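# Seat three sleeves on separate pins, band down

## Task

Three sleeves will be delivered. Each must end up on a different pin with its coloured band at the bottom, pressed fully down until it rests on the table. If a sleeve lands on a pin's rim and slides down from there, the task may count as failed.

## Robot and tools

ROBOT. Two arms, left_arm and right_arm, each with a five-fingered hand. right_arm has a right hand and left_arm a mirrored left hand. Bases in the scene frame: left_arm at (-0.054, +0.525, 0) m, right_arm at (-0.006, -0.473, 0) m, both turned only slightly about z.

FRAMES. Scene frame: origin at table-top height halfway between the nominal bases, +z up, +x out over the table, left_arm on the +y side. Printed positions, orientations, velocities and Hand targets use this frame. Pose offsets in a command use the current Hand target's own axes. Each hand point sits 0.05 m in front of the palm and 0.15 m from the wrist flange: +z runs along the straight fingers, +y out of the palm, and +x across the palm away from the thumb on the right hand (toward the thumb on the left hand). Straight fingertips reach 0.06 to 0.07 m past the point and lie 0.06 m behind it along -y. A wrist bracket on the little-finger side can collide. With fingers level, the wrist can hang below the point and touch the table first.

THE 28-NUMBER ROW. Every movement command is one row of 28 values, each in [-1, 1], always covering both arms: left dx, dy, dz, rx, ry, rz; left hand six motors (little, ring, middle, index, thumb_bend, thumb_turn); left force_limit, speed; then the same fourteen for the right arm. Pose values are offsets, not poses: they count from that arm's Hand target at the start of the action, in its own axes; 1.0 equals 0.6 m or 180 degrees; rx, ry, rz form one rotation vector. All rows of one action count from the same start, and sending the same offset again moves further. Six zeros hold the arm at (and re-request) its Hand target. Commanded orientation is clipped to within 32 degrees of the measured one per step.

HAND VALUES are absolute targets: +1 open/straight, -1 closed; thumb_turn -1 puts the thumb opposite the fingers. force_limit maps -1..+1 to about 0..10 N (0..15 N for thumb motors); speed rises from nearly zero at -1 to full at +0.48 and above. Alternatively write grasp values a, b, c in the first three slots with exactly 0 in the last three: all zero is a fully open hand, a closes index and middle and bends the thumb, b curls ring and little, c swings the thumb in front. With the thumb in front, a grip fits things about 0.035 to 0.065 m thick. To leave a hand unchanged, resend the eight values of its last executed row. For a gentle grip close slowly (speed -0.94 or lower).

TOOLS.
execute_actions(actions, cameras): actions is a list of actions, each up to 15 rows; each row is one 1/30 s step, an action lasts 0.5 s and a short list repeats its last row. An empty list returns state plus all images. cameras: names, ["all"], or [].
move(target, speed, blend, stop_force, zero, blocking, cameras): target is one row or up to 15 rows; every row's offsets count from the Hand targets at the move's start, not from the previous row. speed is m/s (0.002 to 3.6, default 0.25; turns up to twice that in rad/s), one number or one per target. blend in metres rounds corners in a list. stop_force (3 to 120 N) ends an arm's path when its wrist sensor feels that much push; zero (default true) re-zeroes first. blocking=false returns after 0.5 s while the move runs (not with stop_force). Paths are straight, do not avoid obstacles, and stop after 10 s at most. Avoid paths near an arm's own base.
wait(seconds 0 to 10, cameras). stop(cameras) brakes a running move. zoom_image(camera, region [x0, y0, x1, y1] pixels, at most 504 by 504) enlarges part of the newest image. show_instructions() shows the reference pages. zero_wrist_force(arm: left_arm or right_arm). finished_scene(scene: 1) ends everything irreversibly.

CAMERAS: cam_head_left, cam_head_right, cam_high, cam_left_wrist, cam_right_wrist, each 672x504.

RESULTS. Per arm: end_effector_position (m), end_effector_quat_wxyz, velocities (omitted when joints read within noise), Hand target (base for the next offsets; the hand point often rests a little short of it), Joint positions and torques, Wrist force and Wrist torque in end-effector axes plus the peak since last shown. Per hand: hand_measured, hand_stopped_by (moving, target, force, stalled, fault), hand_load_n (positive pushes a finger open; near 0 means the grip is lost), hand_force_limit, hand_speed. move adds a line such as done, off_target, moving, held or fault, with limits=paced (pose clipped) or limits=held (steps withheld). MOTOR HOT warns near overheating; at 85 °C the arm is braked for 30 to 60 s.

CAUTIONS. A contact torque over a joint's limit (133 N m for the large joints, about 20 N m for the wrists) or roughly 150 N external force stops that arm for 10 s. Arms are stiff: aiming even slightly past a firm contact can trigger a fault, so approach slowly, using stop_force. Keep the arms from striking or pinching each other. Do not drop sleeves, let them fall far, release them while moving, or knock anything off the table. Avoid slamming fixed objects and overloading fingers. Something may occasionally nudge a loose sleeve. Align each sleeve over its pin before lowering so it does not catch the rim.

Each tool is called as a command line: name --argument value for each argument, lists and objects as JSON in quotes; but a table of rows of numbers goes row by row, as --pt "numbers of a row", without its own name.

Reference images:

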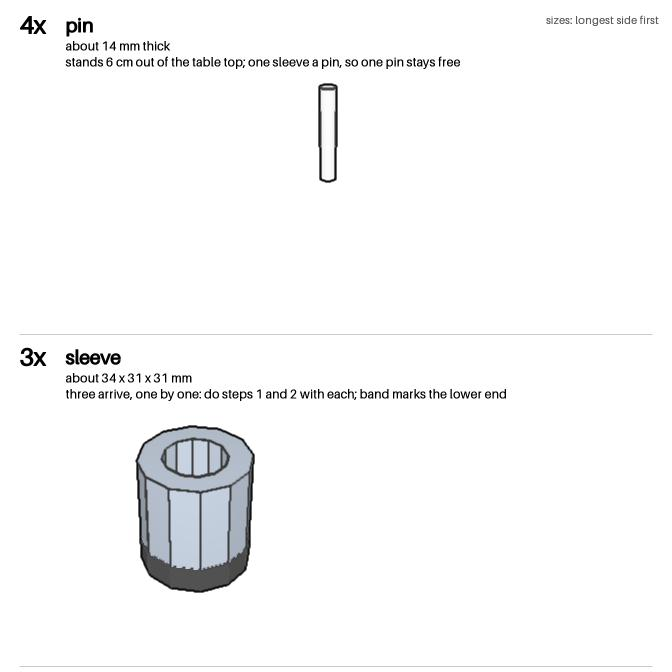

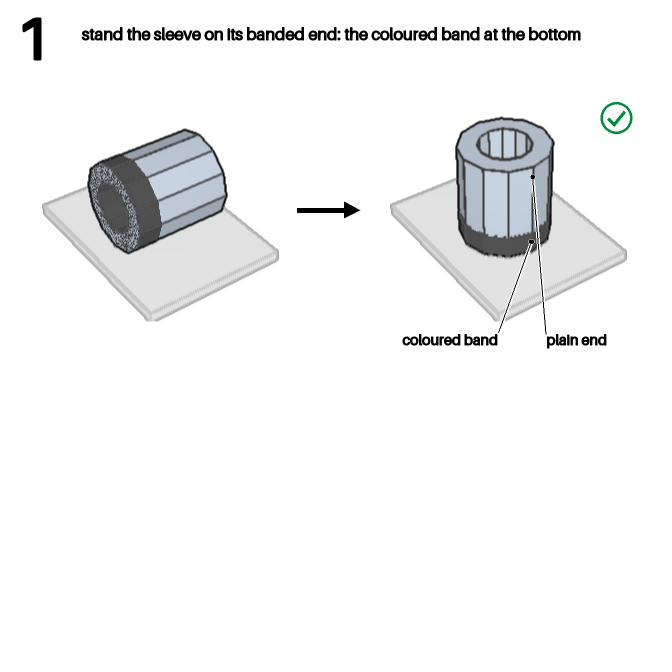

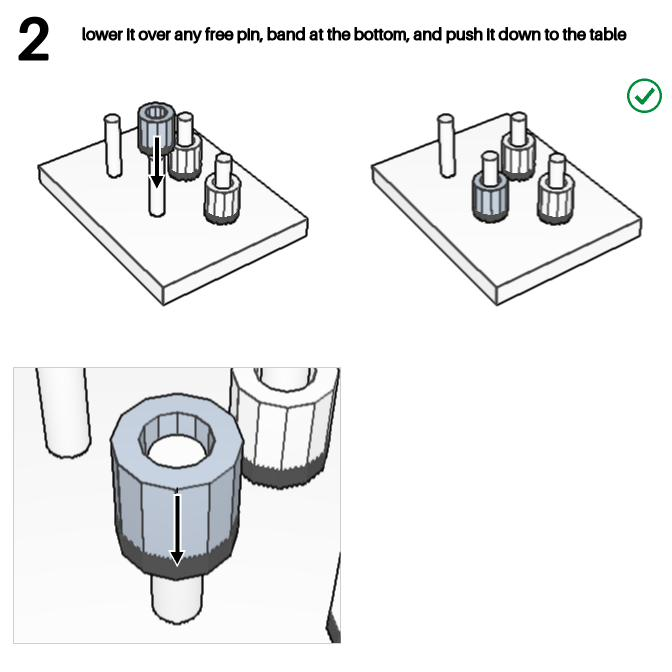

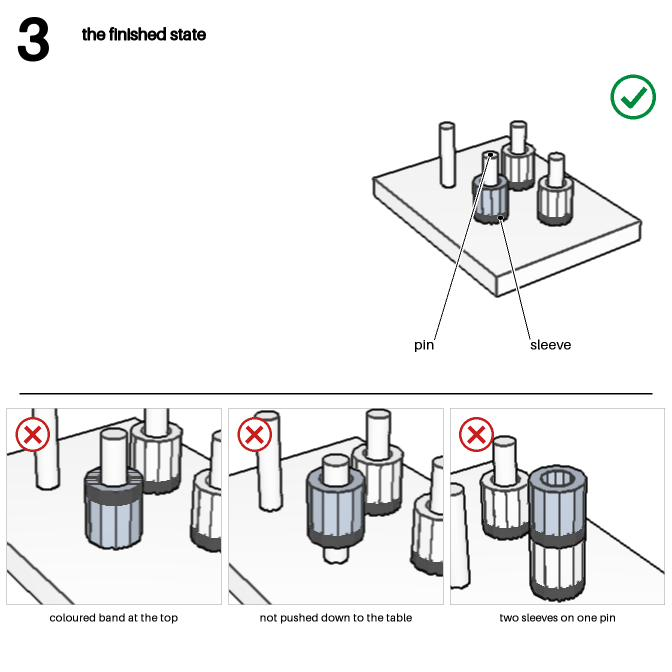

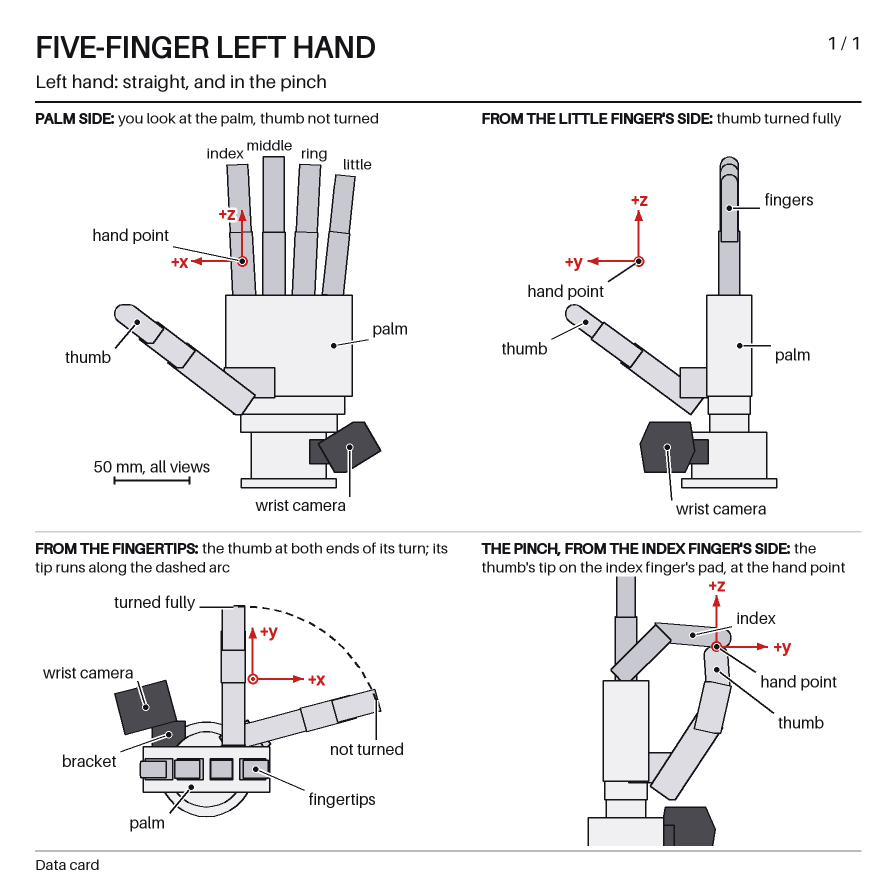

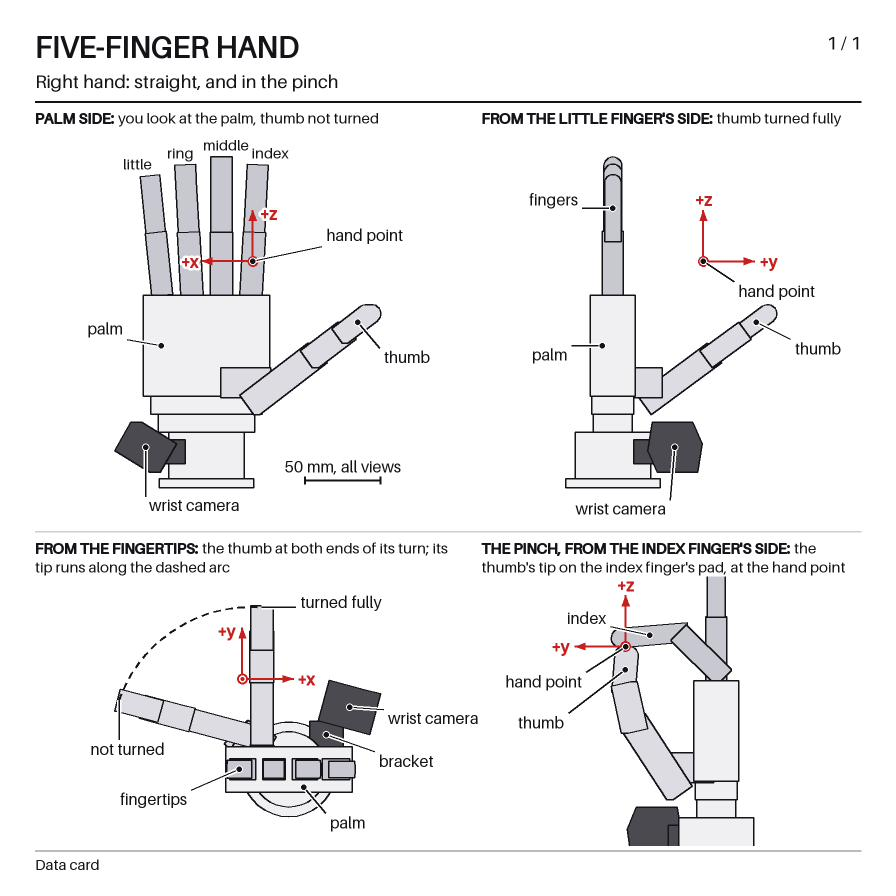

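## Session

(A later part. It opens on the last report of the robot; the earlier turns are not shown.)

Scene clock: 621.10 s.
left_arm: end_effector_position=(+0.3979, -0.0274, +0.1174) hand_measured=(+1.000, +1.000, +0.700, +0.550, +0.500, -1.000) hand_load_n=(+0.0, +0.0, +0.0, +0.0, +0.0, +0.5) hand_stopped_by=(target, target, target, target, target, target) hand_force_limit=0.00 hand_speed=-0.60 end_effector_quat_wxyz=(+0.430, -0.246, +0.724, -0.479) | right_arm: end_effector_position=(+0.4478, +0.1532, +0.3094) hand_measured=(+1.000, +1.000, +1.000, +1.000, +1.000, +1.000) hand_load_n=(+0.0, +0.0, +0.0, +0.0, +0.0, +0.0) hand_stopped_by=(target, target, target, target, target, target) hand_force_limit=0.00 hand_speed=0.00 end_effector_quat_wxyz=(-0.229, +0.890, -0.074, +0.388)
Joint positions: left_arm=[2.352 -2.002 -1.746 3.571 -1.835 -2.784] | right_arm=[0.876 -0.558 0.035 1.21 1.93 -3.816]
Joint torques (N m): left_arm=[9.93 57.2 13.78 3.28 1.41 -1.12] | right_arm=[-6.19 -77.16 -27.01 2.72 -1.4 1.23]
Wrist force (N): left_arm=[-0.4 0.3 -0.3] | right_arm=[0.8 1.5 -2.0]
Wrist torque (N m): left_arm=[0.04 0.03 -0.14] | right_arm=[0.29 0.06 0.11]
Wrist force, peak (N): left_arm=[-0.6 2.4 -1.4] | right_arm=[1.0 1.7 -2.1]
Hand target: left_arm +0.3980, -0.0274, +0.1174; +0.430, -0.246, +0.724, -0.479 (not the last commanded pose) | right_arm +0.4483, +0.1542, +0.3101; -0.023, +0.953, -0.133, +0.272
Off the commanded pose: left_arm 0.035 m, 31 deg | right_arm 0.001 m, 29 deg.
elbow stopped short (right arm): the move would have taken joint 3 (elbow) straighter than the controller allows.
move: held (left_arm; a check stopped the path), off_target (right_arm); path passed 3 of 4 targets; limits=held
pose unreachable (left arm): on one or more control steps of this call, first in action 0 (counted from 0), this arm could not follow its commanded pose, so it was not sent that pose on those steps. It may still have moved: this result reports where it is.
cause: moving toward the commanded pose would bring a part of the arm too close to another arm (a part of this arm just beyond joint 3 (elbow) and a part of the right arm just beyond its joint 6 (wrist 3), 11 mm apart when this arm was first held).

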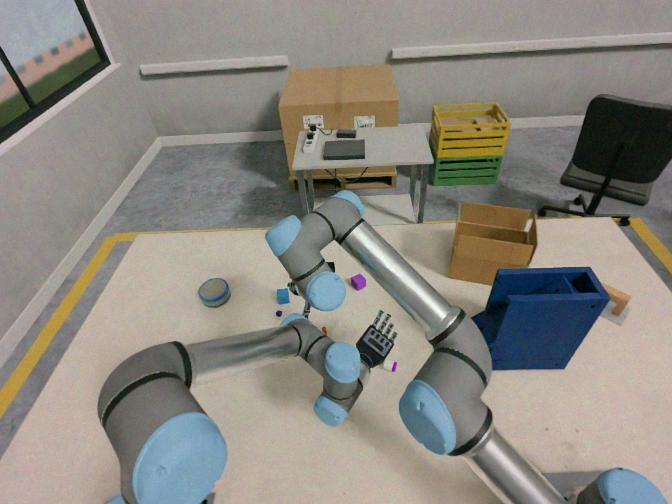

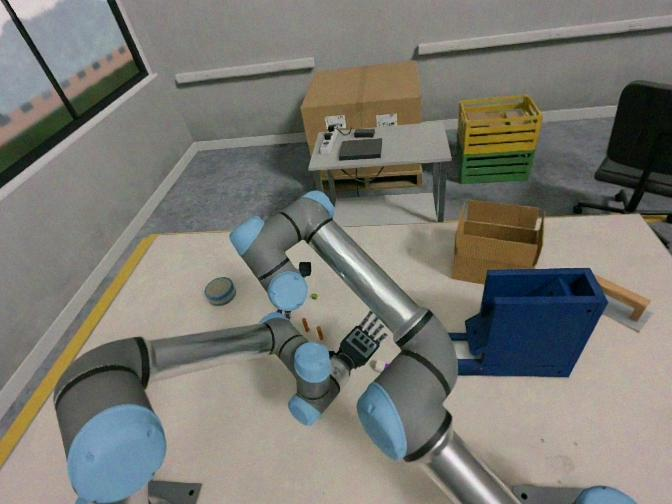

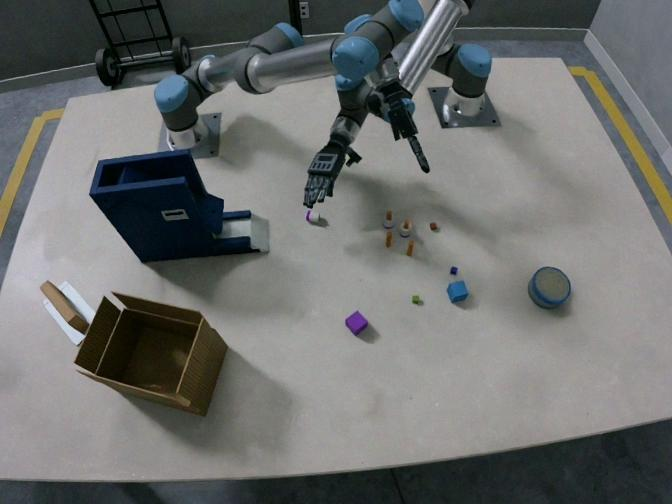

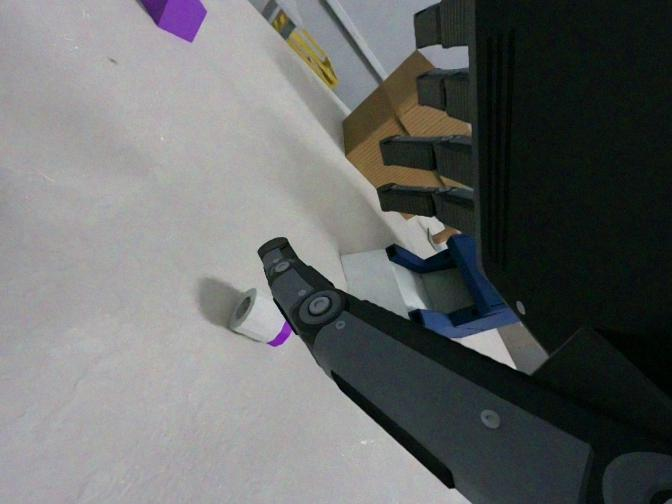

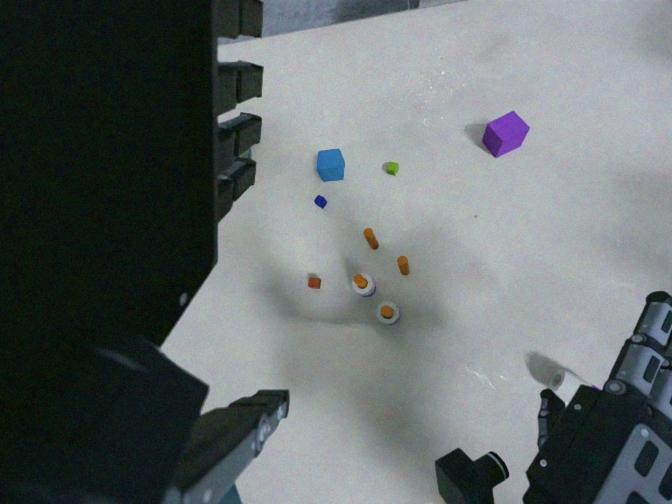

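move --pt "0 0 0 0 0 0 1 1 0.7 0.55 0.5 -1 0 -0.6 0.1007 0.5882 -0.1982 0 0 0 1 1 1 1 1 1 0 0" --pt "0.0552 -0.0133 0.018 -0.0913 -0.0212 -0.1399 1 1 0.7 0.55 0.5 -1 0 -0.6 0.1007 0.5882 -0.1982 0 0 0 1 1 1 1 1 1 0 0" --speed '[0.35,0.3]' --blend '[0.05,0]' --cameras '["cam_left_wrist","cam_right_wrist","cam_head_left"]'

Scene clock: 672.87 s.
left_arm: end_effector_position=(+0.3900, -0.0615, +0.1099) hand_measured=(+1.000, +1.000, +0.700, +0.550, +0.500, -1.000) hand_load_n=(+0.0, +0.0, +0.0, +0.0, +0.0, +0.0) hand_stopped_by=(target, target, target, target, target, target) hand_force_limit=0.00 hand_speed=-0.60 end_effector_quat_wxyz=(+0.300, -0.472, +0.699, -0.445) | right_arm: end_effector_position=(+0.3504, -0.1986, +0.4010) hand_measured=(+1.000, +1.000, +1.000, +1.000, +1.000, +1.000) hand_load_n=(+0.0, +0.0, +0.0, +0.0, +0.0, +0.0) hand_stopped_by=(target, target, target, target, target, target) hand_force_limit=0.00 hand_speed=0.00 end_effector_quat_wxyz=(-0.023, +0.953, -0.133, +0.272)
Joint positions: left_arm=[2.313 -2.131 -1.441 3.095 -1.963 -3.336] | right_arm=[0.55 -1.297 1.013 1.391 1.885 -3.934]
Joint torques (N m): left_arm=[-0.19 61.78 22.37 -1.8 1.38 -1.01] | right_arm=[-5.02 -25.49 -31.52 -0.14 3.11 -1.1]
Wrist force (N): left_arm=[0.1 0.8 -0.1] | right_arm=[0.3 2.3 -3.3]
Wrist torque (N m): left_arm=[0.13 -0.08 -0.07] | right_arm=[0.39 0.08 0.24]
Wrist force, peak (N): left_arm=[0.2 1.7 -0.3] | right_arm=[0.9 3.6 -3.7]
Hand target: left_arm +0.3900, -0.0614, +0.1099; +0.300, -0.472, +0.699, -0.445 | right_arm +0.3504, -0.1986, +0.4010; -0.023, +0.953, -0.133, +0.272
Off the commanded pose: left_arm 0.000 m, 0 deg | right_arm 0.000 m, 0 deg.
move: done
Images, in order (width x height): cam_head_left 672x504, cam_left_wrist 672x504, cam_right_wrist 672x504.

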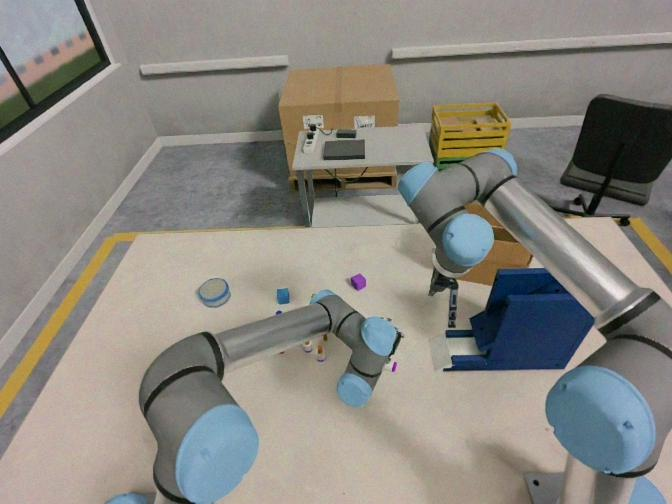

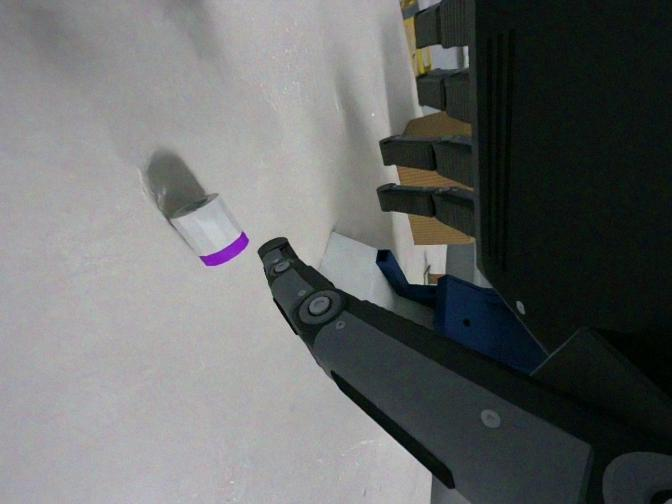

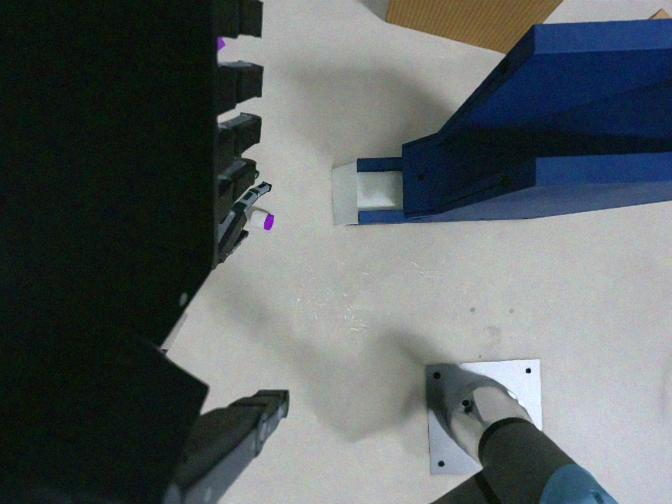

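move --pt "0.0075 0.0888 0.0465 0 -0.0705 -0.0329 1 1 0.7 0.55 0.5 -1 0 -0.6 0 0 0 0 0 0 1 1 1 1 1 1 0 0" --speed 0.15 --cameras '["cam_left_wrist"]'

Scene clock: 688.67 s.
left_arm: end_effector_position=(+0.3907, -0.0667, +0.0499) hand_measured=(+1.000, +1.000, +0.700, +0.550, +0.500, -1.000) hand_load_n=(+0.0, +0.0, +0.0, +0.0, +0.0, +0.0) hand_stopped_by=(target, target, target, target, target, target) hand_force_limit=0.00 hand_speed=-0.60 end_effector_quat_wxyz=(+0.352, -0.553, +0.637, -0.405) | right_arm: end_effector_position=(+0.3504, -0.1986, +0.4010) hand_measured=(+1.000, +1.000, +1.000, +1.000, +1.000, +1.000) hand_load_n=(+0.0, +0.0, +0.0, +0.0, +0.0, +0.0) hand_stopped_by=(target, target, target, target, target, target) hand_force_limit=0.00 hand_speed=0.00 end_effector_quat_wxyz=(-0.023, +0.953, -0.133, +0.272)
Joint positions: left_arm=[2.227 -2.298 -1.336 3.06 -2.249 -3.527] | right_arm=[0.55 -1.297 1.013 1.391 1.885 -3.934]
Joint torques (N m): left_arm=[11.91 58.45 14.7 2.02 -1.63 -0.98] | right_arm=[-5.56 -25.66 -30.81 -0.27 3.2 -1.22]
Wrist force (N): left_arm=[0.6 0.6 0.0] | right_arm=[0.7 2.3 -3.4]
Wrist torque (N m): left_arm=[0.06 -0.18 -0.07] | right_arm=[0.40 0.02 0.27]
Wrist force, peak (N): left_arm=[0.9 1.5 0.1] | right_arm=[0.6 2.4 -3.8]
Hand target: left_arm +0.3908, -0.0666, +0.0498; +0.352, -0.554, +0.637, -0.405 | right_arm +0.3504, -0.1986, +0.4010; -0.023, +0.953, -0.133, +0.272
Off the commanded pose: left_arm 0.000 m, 0 deg | right_arm 0.000 m, 0 deg.
move: done
Images, in order (width x height): cam_left_wrist 672x504.

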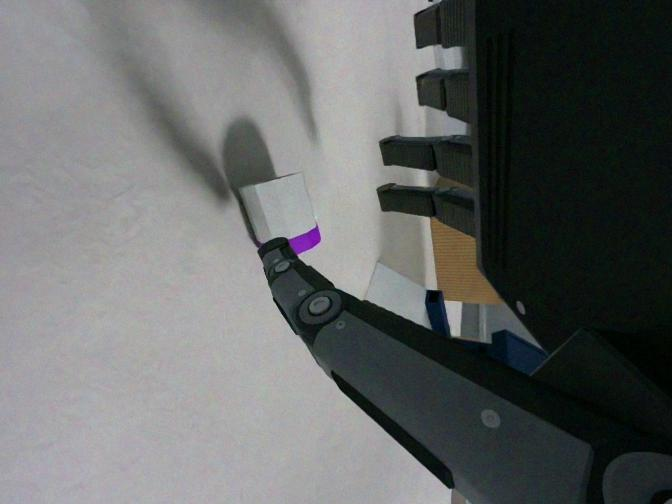

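move --pt "-0.015 0.0347 0.0162 0 0 0 1 1 0.7 0.55 0.5 -1 0 -0.6 0 0 0 0 0 0 1 1 1 1 1 1 0 0" --speed 0.06 --stop_force 4 --cameras '["cam_left_wrist"]'

Scene clock: 699.07 s.
left_arm: end_effector_position=(+0.3920, -0.0576, +0.0269) hand_measured=(+1.000, +1.000, +0.700, +0.550, +0.500, -1.000) hand_load_n=(+0.0, +0.0, +0.0, +0.0, +0.0, +0.0) hand_stopped_by=(target, target, target, target, target, target) hand_force_limit=0.00 hand_speed=-0.60 end_effector_quat_wxyz=(+0.352, -0.554, +0.637, -0.405) | right_arm: end_effector_position=(+0.3504, -0.1986, +0.4010) hand_measured=(+1.000, +1.000, +1.000, +1.000, +1.000, +1.000) hand_load_n=(+0.0, +0.0, +0.5, +0.0, +0.0, +0.0) hand_stopped_by=(target, target, target, target, target, target) hand_force_limit=0.00 hand_speed=0.00 end_effector_quat_wxyz=(-0.023, +0.953, -0.133, +0.272)
Joint positions: left_arm=[2.239 -2.309 -1.384 3.123 -2.239 -3.52] | right_arm=[0.55 -1.297 1.013 1.391 1.885 -3.934]
Joint torques (N m): left_arm=[-12.31 70.38 31.09 -3.6 -3.38 -1.11] | right_arm=[-5.64 -25.96 -30.24 -0.15 3.15 -1.17]
Wrist force (N): left_arm=[0.6 0.5 0.0] | right_arm=[0.8 2.4 -3.3]
Wrist torque (N m): left_arm=[0.05 -0.17 -0.07] | right_arm=[0.41 0.02 0.28]
Wrist force, peak (N): left_arm=[0.6 1.1 0.2] | right_arm=[0.6 2.6 -3.6]
Hand target: left_arm +0.3920, -0.0576, +0.0269; +0.352, -0.554, +0.637, -0.405 | right_arm +0.3504, -0.1986, +0.4010; -0.023, +0.953, -0.133, +0.272
Off the commanded pose: left_arm 0.000 m, 0 deg | right_arm 0.000 m, 0 deg.
move: done
Images, in order (width x height): cam_left_wrist 672x504.

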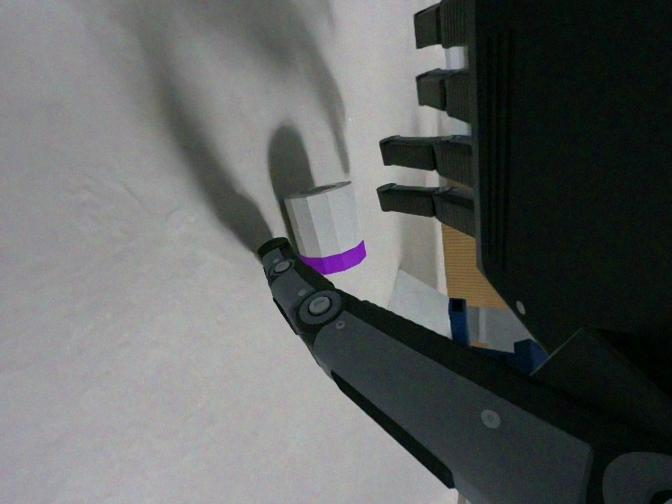

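move --pt "0 0 0 0 0 0 1 1 -0.3 0.13 0.28 -1 -0.4 -0.88 0 0 0 0 0 0 1 1 1 1 1 1 0 0" --cameras '["cam_left_wrist"]'

Scene clock: 704.57 s.
left_arm: end_effector_position=(+0.3920, -0.0577, +0.0269) hand_measured=(+1.000, +1.000, +0.112, +0.130, +0.280, -1.000) hand_load_n=(+0.0, +0.0, +7.0, +0.0, +2.5, +1.5) hand_stopped_by=(target, target, force, target, target, target) hand_force_limit=-0.40 hand_speed=-0.88 end_effector_quat_wxyz=(+0.352, -0.554, +0.637, -0.405) | right_arm: end_effector_position=(+0.3504, -0.1986, +0.4010) hand_measured=(+1.000, +1.000, +1.000, +1.000, +1.000, +1.000) hand_load_n=(+0.0, +0.0, +0.0, +0.0, +0.0, +0.0) hand_stopped_by=(target, target, target, target, target, target) hand_force_limit=0.00 hand_speed=0.00 end_effector_quat_wxyz=(-0.023, +0.953, -0.133, +0.272)
Joint positions: left_arm=[2.239 -2.309 -1.384 3.123 -2.239 -3.52] | right_arm=[0.55 -1.297 1.013 1.391 1.885 -3.934]
Joint torques (N m): left_arm=[-12.31 67.35 28.99 -3.52 -3.14 -1.09] | right_arm=[-6.06 -25.53 -30.91 -0.29 3.05 -1.1]
Wrist force (N): left_arm=[0.5 -1.4 -0.9] | right_arm=[0.4 2.1 -3.4]
Wrist torque (N m): left_arm=[-0.01 -0.20 -0.03] | right_arm=[0.37 0.06 0.25]
Wrist force, peak (N): left_arm=[0.3 -2.0 -0.6] | right_arm=[0.4 2.6 -3.4]
Hand target: left_arm +0.3920, -0.0576, +0.0269; +0.352, -0.554, +0.637, -0.405 | right_arm +0.3504, -0.1986, +0.4010; -0.023, +0.953, -0.133, +0.272
Off the commanded pose: left_arm 0.000 m, 0 deg | right_arm 0.000 m, 0 deg.
move: done
Images, in order (width x height): cam_left_wrist 672x504.

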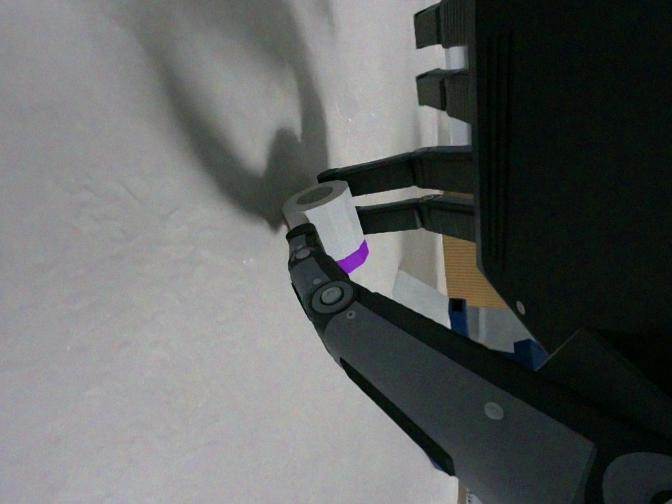

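move --pt "0 0 0 0 0 0 1 1 -0.3 0.0 0.28 -1 -0.75 -0.94 0 0 0 0 0 0 1 1 1 1 1 1 0 0" --cameras '["cam_left_wrist"]'

zoom_image --camera "cam_left_wrist" --region '[240, 150, 400, 310]'

Scene clock: 708.77 s.
left_arm: end_effector_position=(+0.3920, -0.0576, +0.0269) hand_measured=(+1.000, +1.000, +0.112, +0.114, +0.280, -1.000) hand_load_n=(+0.0, +0.0, +6.5, +1.5, +3.0, +0.5) hand_stopped_by=(target, target, force, force, target, target) hand_force_limit=-0.75 hand_speed=-0.94 end_effector_quat_wxyz=(+0.352, -0.554, +0.637, -0.405) | right_arm: end_effector_position=(+0.3504, -0.1986, +0.4010) hand_measured=(+1.000, +1.000, +1.000, +1.000, +1.000, +1.000) hand_load_n=(+0.0, +0.0, +0.0, +0.0, +0.0, +0.0) hand_stopped_by=(target, target, target, target, target, target) hand_force_limit=0.00 hand_speed=0.00 end_effector_quat_wxyz=(-0.023, +0.953, -0.133, +0.272)
Joint positions: left_arm=[2.239 -2.309 -1.384 3.123 -2.239 -3.52] | right_arm=[0.55 -1.297 1.013 1.391 1.885 -3.934]
Joint torques (N m): left_arm=[-12.91 54.14 12.12 -2.98 -2 -0.99] | right_arm=[-5.49 -26.47 -30.35 -0.26 3.11 -1.1]
Wrist force (N): left_arm=[0.7 -2.7 -1.0] | right_arm=[0.5 2.2 -3.2]
Wrist torque (N m): left_arm=[-0.06 -0.17 -0.01] | right_arm=[0.36 0.04 0.26]
Wrist force, peak (N): left_arm=[0.8 -3.0 -1.2] | right_arm=[0.7 2.5 -3.6]
Hand target: left_arm +0.3920, -0.0576, +0.0269; +0.352, -0.554, +0.637, -0.405 | right_arm +0.3504, -0.1986, +0.4010; -0.023, +0.953, -0.133, +0.272
Off the commanded pose: left_arm 0.000 m, 0 deg | right_arm 0.000 m, 0 deg.
move: done
Images, in order (width x height): cam_left_wrist 672x504.

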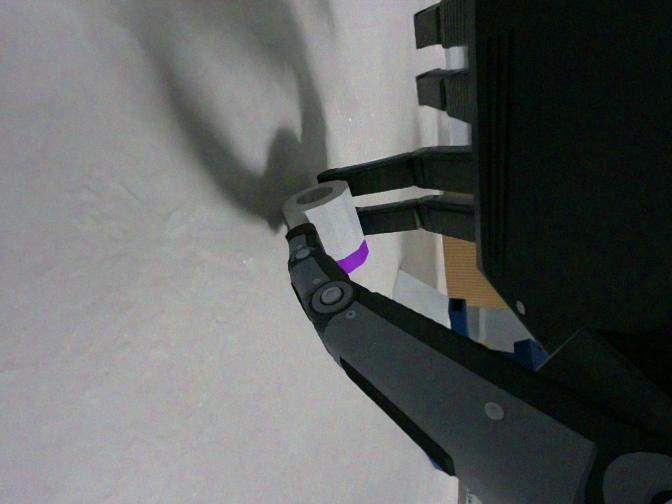

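Scaled by 3.150 from the camera's 672x504 image, which has a finer 960x720 frame.

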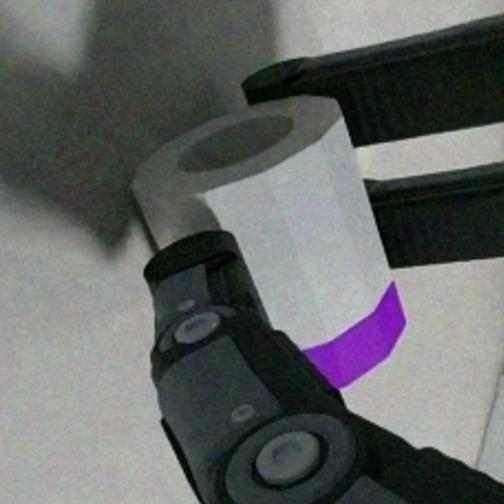

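move --pt "0 -0.1661 -0.0775 0 0 0 1 1 -0.3 0.0 0.28 -1 -0.75 -0.94 0.0465 0.1105 -0.0852 0 0 0 1 1 1 1 1 1 0 0" --pt "-0.3588 -0.2233 0.0528 -0.1435 -0.3351 0.3787 1 1 -0.3 0.0 0.28 -1 -0.75 -0.94 0.0465 0.1105 -0.0852 0 0 0 1 1 1 1 1 1 0 0" --speed '[0.25,0.35]' --blend '[0.02,0]' --cameras '["all"]'

Scene clock: 719.23 s.
left_arm: end_effector_position=(+0.4618, +0.0656, +0.1360) hand_measured=(+1.000, +1.000, +0.112, +0.114, +0.282, -1.000) hand_load_n=(+0.0, +0.0, +6.0, +1.0, +4.0, +0.5) hand_stopped_by=(target, target, force, force, target, target) hand_force_limit=-0.75 hand_speed=-0.94 end_effector_quat_wxyz=(+0.573, -0.432, +0.696, +0.018) | right_arm: end_effector_position=(+0.3305, -0.2685, +0.4511) hand_measured=(+1.000, +1.000, +1.000, +1.000, +1.000, +1.000) hand_load_n=(+0.0, +0.0, +0.0, +0.0, +0.0, +0.0) hand_stopped_by=(target, target, target, target, target, target) hand_force_limit=0.00 hand_speed=0.00 end_effector_quat_wxyz=(-0.023, +0.953, -0.133, +0.272)
Joint positions: left_arm=[2.28 -2.763 -0.406 1.949 -2.769 -3.291] | right_arm=[0.41 -1.435 1.039 1.467 1.82 -4.064]
Joint torques (N m): left_arm=[-12.76 72.15 18.76 -2.76 0.21 -1] | right_arm=[-7.37 -33.12 -30.7 3.05 -0.49 -1.13]
Wrist force (N): left_arm=[0.6 0.8 -0.1] | right_arm=[0.1 2.3 -2.8]
Wrist torque (N m): left_arm=[0.06 -0.15 -0.21] | right_arm=[0.35 0.12 0.20]
Wrist force, peak (N): left_arm=[2.2 0.4 3.6] | right_arm=[0.5 3.4 -3.7]
Hand target: left_arm +0.4617, +0.0656, +0.1358; +0.573, -0.431, +0.696, +0.018 (not the last commanded pose) | right_arm +0.3305, -0.2685, +0.4511; -0.023, +0.953, -0.133, +0.272
Off the commanded pose: left_arm 0.090 m, 37 deg | right_arm 0.000 m, 0 deg.
move: held (left_arm; a check stopped the path); path passed 1 of 2 targets; limits=held
pose unreachable (left arm): on one or more control steps of this call, first in action 0 (counted from 0), this arm could not follow its commanded pose, so it was not sent that pose on those steps. It may still have moved: this result reports where it is.
cause: moving toward the commanded pose would bring two parts of the arm too close to each other (joints 4 (wrist 1) to 6 (wrist 3) lie between them).

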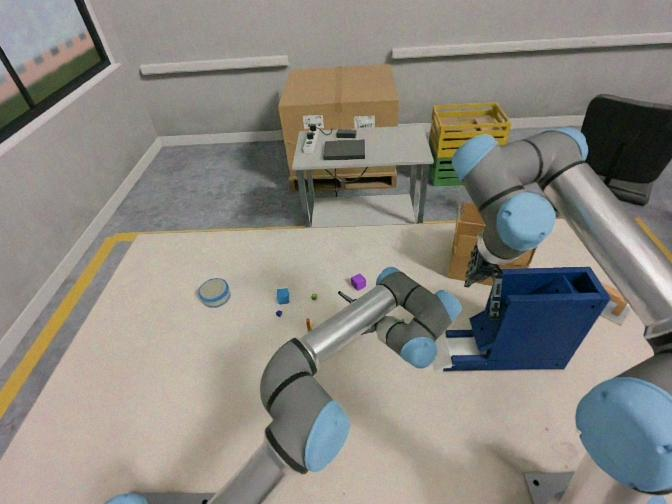

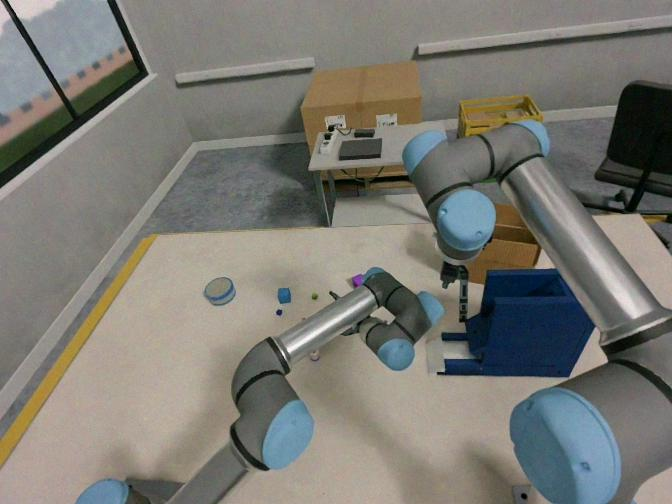

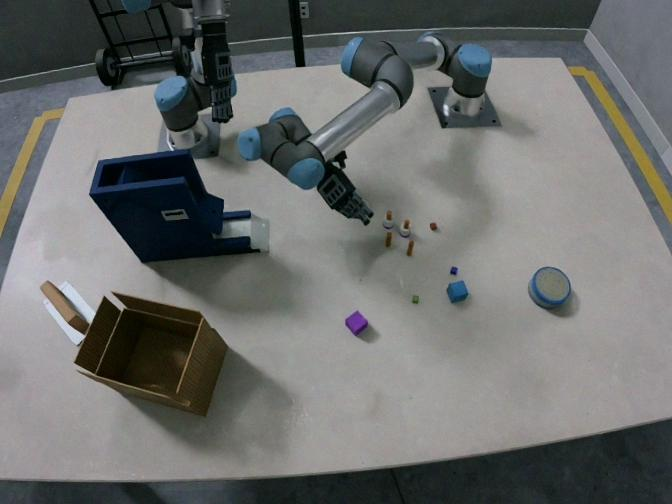

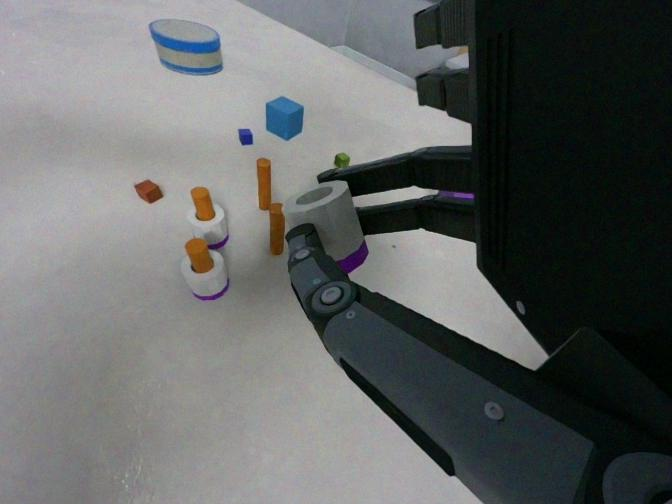

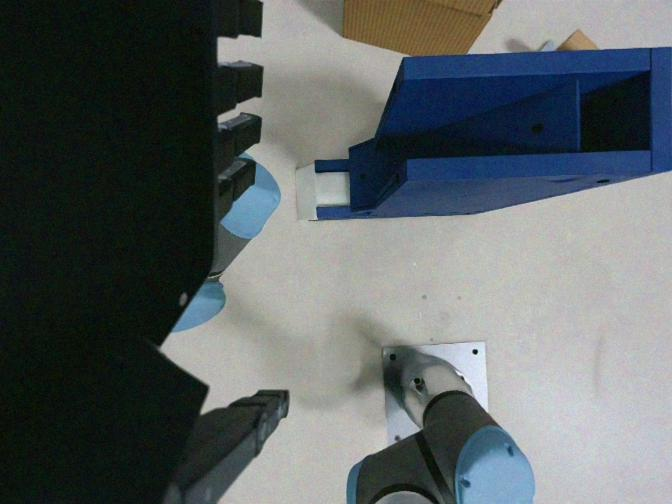

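move --pt "-0.0628 0.054 0.1287 0.1555 -0.0728 0.1852 1 1 -0.3 0.0 0.28 -1 -0.75 -0.94 0 0 0 0 0 0 1 1 1 1 1 1 0 0" --pt "-0.0628 0.054 0.1287 0.1555 -0.0728 0.1852 1 1 -0.3 0.0 0.28 -1 -0.75 -0.94 0.0493 -0.5168 0.161 0.1577 0.0544 -0.2579 1 1 1 1 1 1 0 0" --speed '[0.3,0.35]' --cameras '["all"]'

Scene clock: 752.77 s.
left_arm: end_effector_position=(+0.5010, +0.1479, +0.1249) hand_measured=(+1.000, +1.000, +0.112, +0.114, +0.282, -1.000) hand_load_n=(+0.0, +0.0, +6.0, +1.5, +4.5, +0.5) hand_stopped_by=(target, target, force, force, target, target) hand_force_limit=-0.75 hand_speed=-0.94 end_effector_quat_wxyz=(+0.704, -0.062, +0.705, +0.061) | right_arm: end_effector_position=(+0.4798, +0.0198, +0.4202) hand_measured=(+1.000, +1.000, +1.000, +1.000, +1.000, +1.000) hand_load_n=(+0.0, +0.0, +0.0, +0.0, +0.0, +0.0) hand_stopped_by=(target, target, target, target, target, target) hand_force_limit=0.00 hand_speed=0.00 end_effector_quat_wxyz=(-0.131, +0.868, +0.316, +0.360)
Joint positions: left_arm=[2.381 -2.217 -1.603 3.818 -2.496 -1.574] | right_arm=[0.658 -0.916 0.412 1.289 1.56 -4.724]
Joint torques (N m): left_arm=[-12.61 51.8 14.54 2.81 1.09 -0.54] | right_arm=[-6.71 -60.43 -20.07 -0.86 -1.52 -1.13]
Wrist force (N): left_arm=[0.9 0.4 -0.4] | right_arm=[0.8 2.9 -2.0]
Wrist torque (N m): left_arm=[0.04 -0.14 -0.12] | right_arm=[0.35 0.07 0.32]
Wrist force, peak (N): left_arm=[1.6 0.7 -1.0] | right_arm=[0.4 3.7 -3.1]
Hand target: left_arm +0.5010, +0.1479, +0.1249; +0.704, -0.062, +0.705, +0.061 | right_arm +0.4798, +0.0198, +0.4202; -0.131, +0.868, +0.316, +0.360
Off the commanded pose: left_arm 0.000 m, 0 deg | right_arm 0.000 m, 0 deg.
move: done

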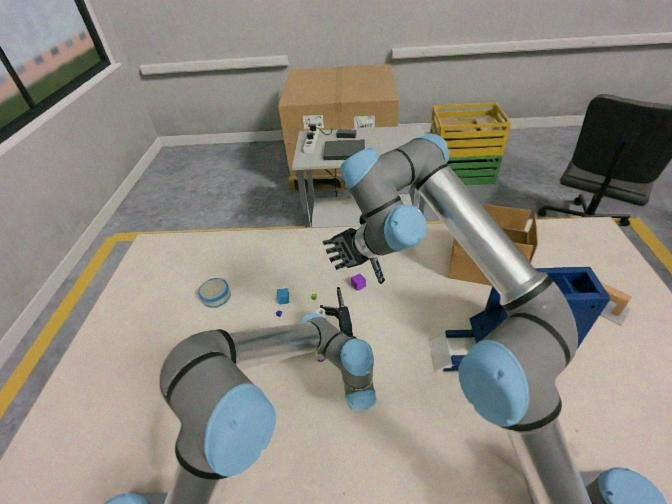

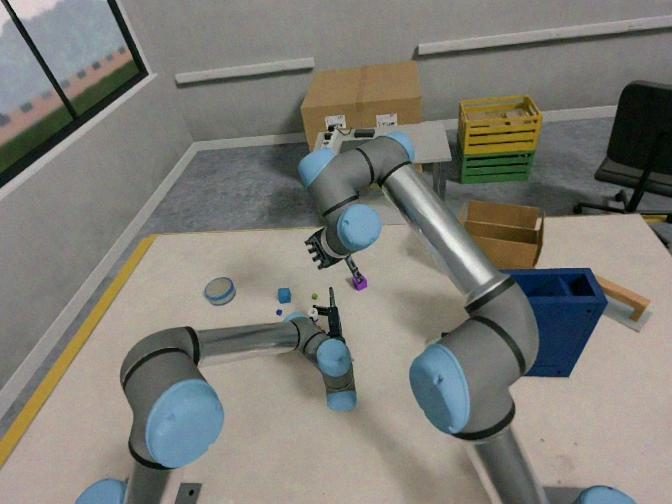

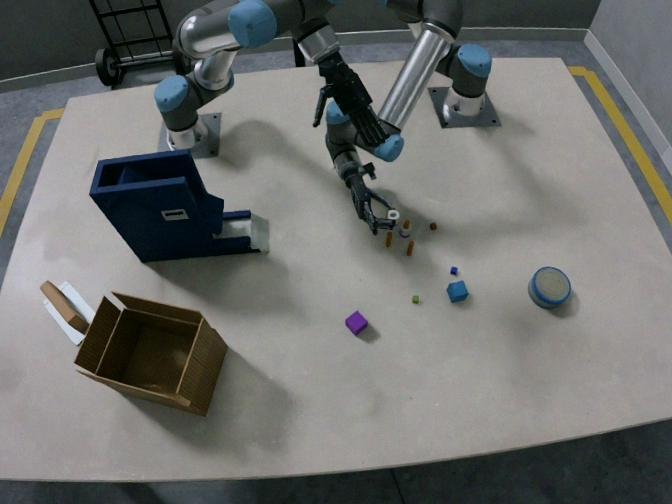

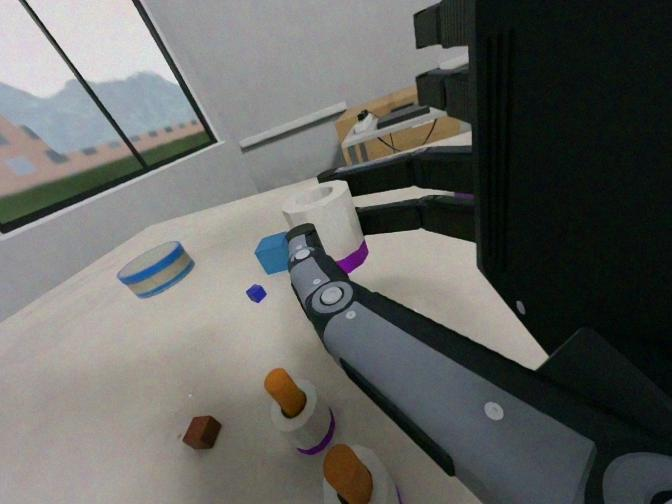

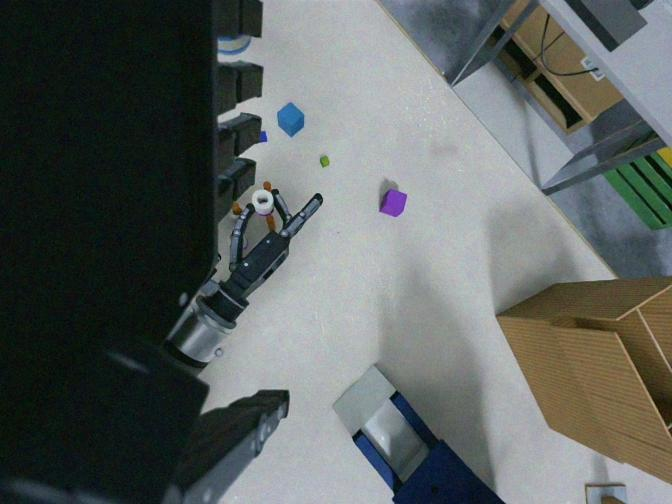

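move --pt "0 0 0 0 0 0 1 1 -0.3 0.0 0.28 -1 -0.75 -0.94 -0.0515 -0.1175 0.2312 0 0 0.0944 1 1 1 1 1 1 0 0" --speed 0.2 --cameras '["cam_left_wrist","cam_right_wrist"]'

Scene clock: 768.67 s.
left_arm: end_effector_position=(+0.5010, +0.1479, +0.1249) hand_measured=(+1.000, +1.000, +0.112, +0.114, +0.282, -1.000) hand_load_n=(+0.0, +0.0, +6.0, +1.0, +4.0, +1.0) hand_stopped_by=(target, target, force, force, target, target) hand_force_limit=-0.75 hand_speed=-0.94 end_effector_quat_wxyz=(+0.704, -0.062, +0.705, +0.061) | right_arm: end_effector_position=(+0.4927, +0.1224, +0.2999) hand_measured=(+1.000, +1.000, +1.000, +1.000, +1.000, +1.000) hand_load_n=(+0.0, +0.0, +0.0, +0.0, +0.0, +0.0) hand_stopped_by=(target, target, target, target, target, target) hand_force_limit=0.00 hand_speed=0.00 end_effector_quat_wxyz=(-0.184, +0.904, +0.185, +0.339)
Joint positions: left_arm=[2.381 -2.217 -1.603 3.818 -2.496 -1.574] | right_arm=[0.753 -0.553 0.035 1.298 1.626 -4.362]
Joint torques (N m): left_arm=[-13.37 52.12 30.34 -1.33 -2.1 -1.06] | right_arm=[-7.63 -72.06 -27.87 1.14 -1.39 1.15]
Wrist force (N): left_arm=[0.8 0.0 -0.4] | right_arm=[0.8 2.0 -2.3]
Wrist torque (N m): left_arm=[-0.01 -0.12 -0.12] | right_arm=[0.30 0.09 0.09]
Wrist force, peak (N): left_arm=[1.1 0.3 -0.6] | right_arm=[0.9 3.7 -3.4]
Hand target: left_arm +0.5010, +0.1479, +0.1249; +0.704, -0.062, +0.705, +0.061 | right_arm +0.4930, +0.1228, +0.3003; -0.182, +0.905, +0.185, +0.337
Off the commanded pose: left_arm 0.000 m, 0 deg | right_arm 0.001 m, 0 deg.
elbow stopped short (right arm): the move would have taken joint 3 (elbow) straighter than the controller allows.
move: done
Images, in order (width x height): cam_left_wrist 672x504, cam_right_wrist 672x504.

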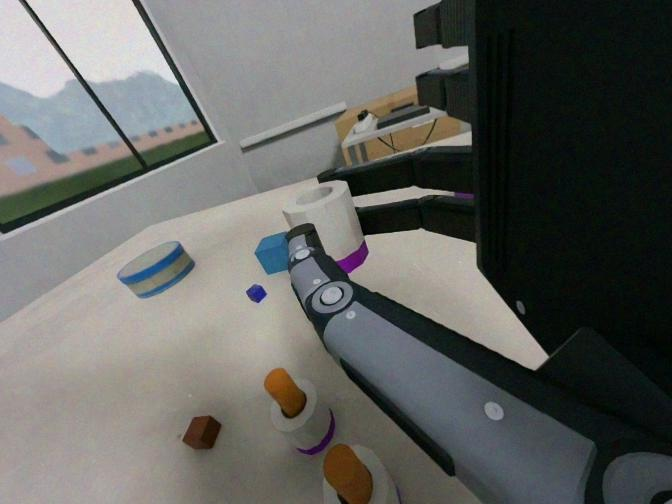

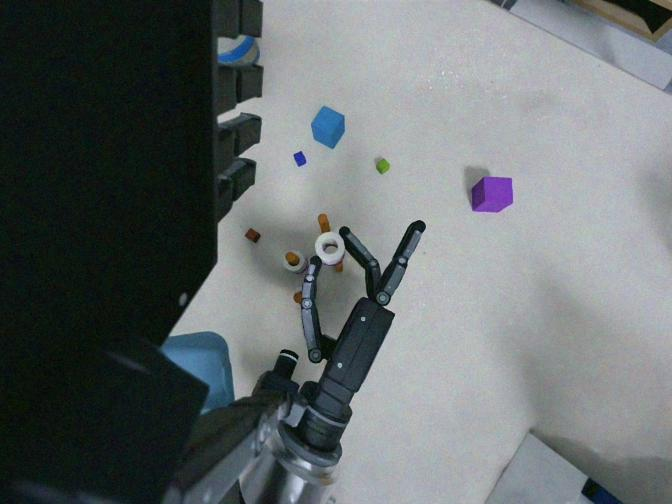

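zoom_image --camera "cam_right_wrist" --region '[280, 205, 370, 310]'

zoom_image --camera "cam_right_wrist" --region '[308, 226, 353, 276]'

Scaled by 4.800 from the camera's 672x504 image, which has a finer 960x720 frame.

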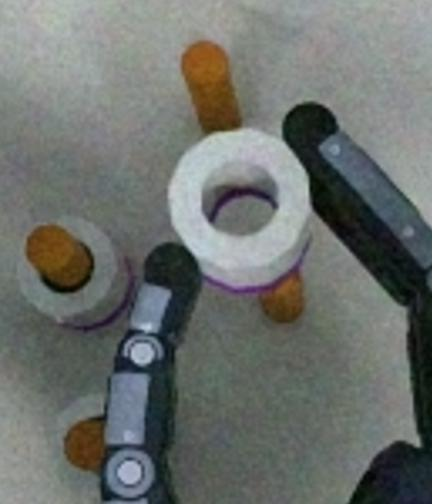

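Scaled by 10.080 from the camera's 672x504 image, which has a finer 960x720 frame.

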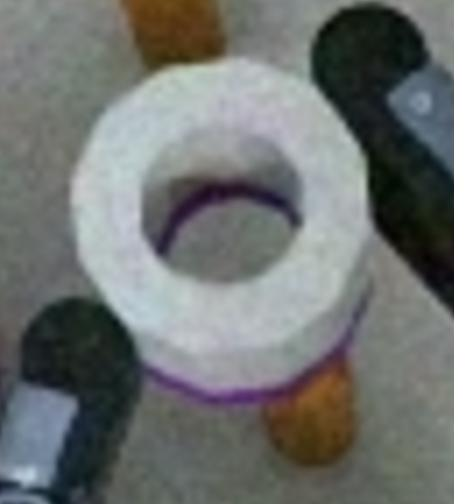

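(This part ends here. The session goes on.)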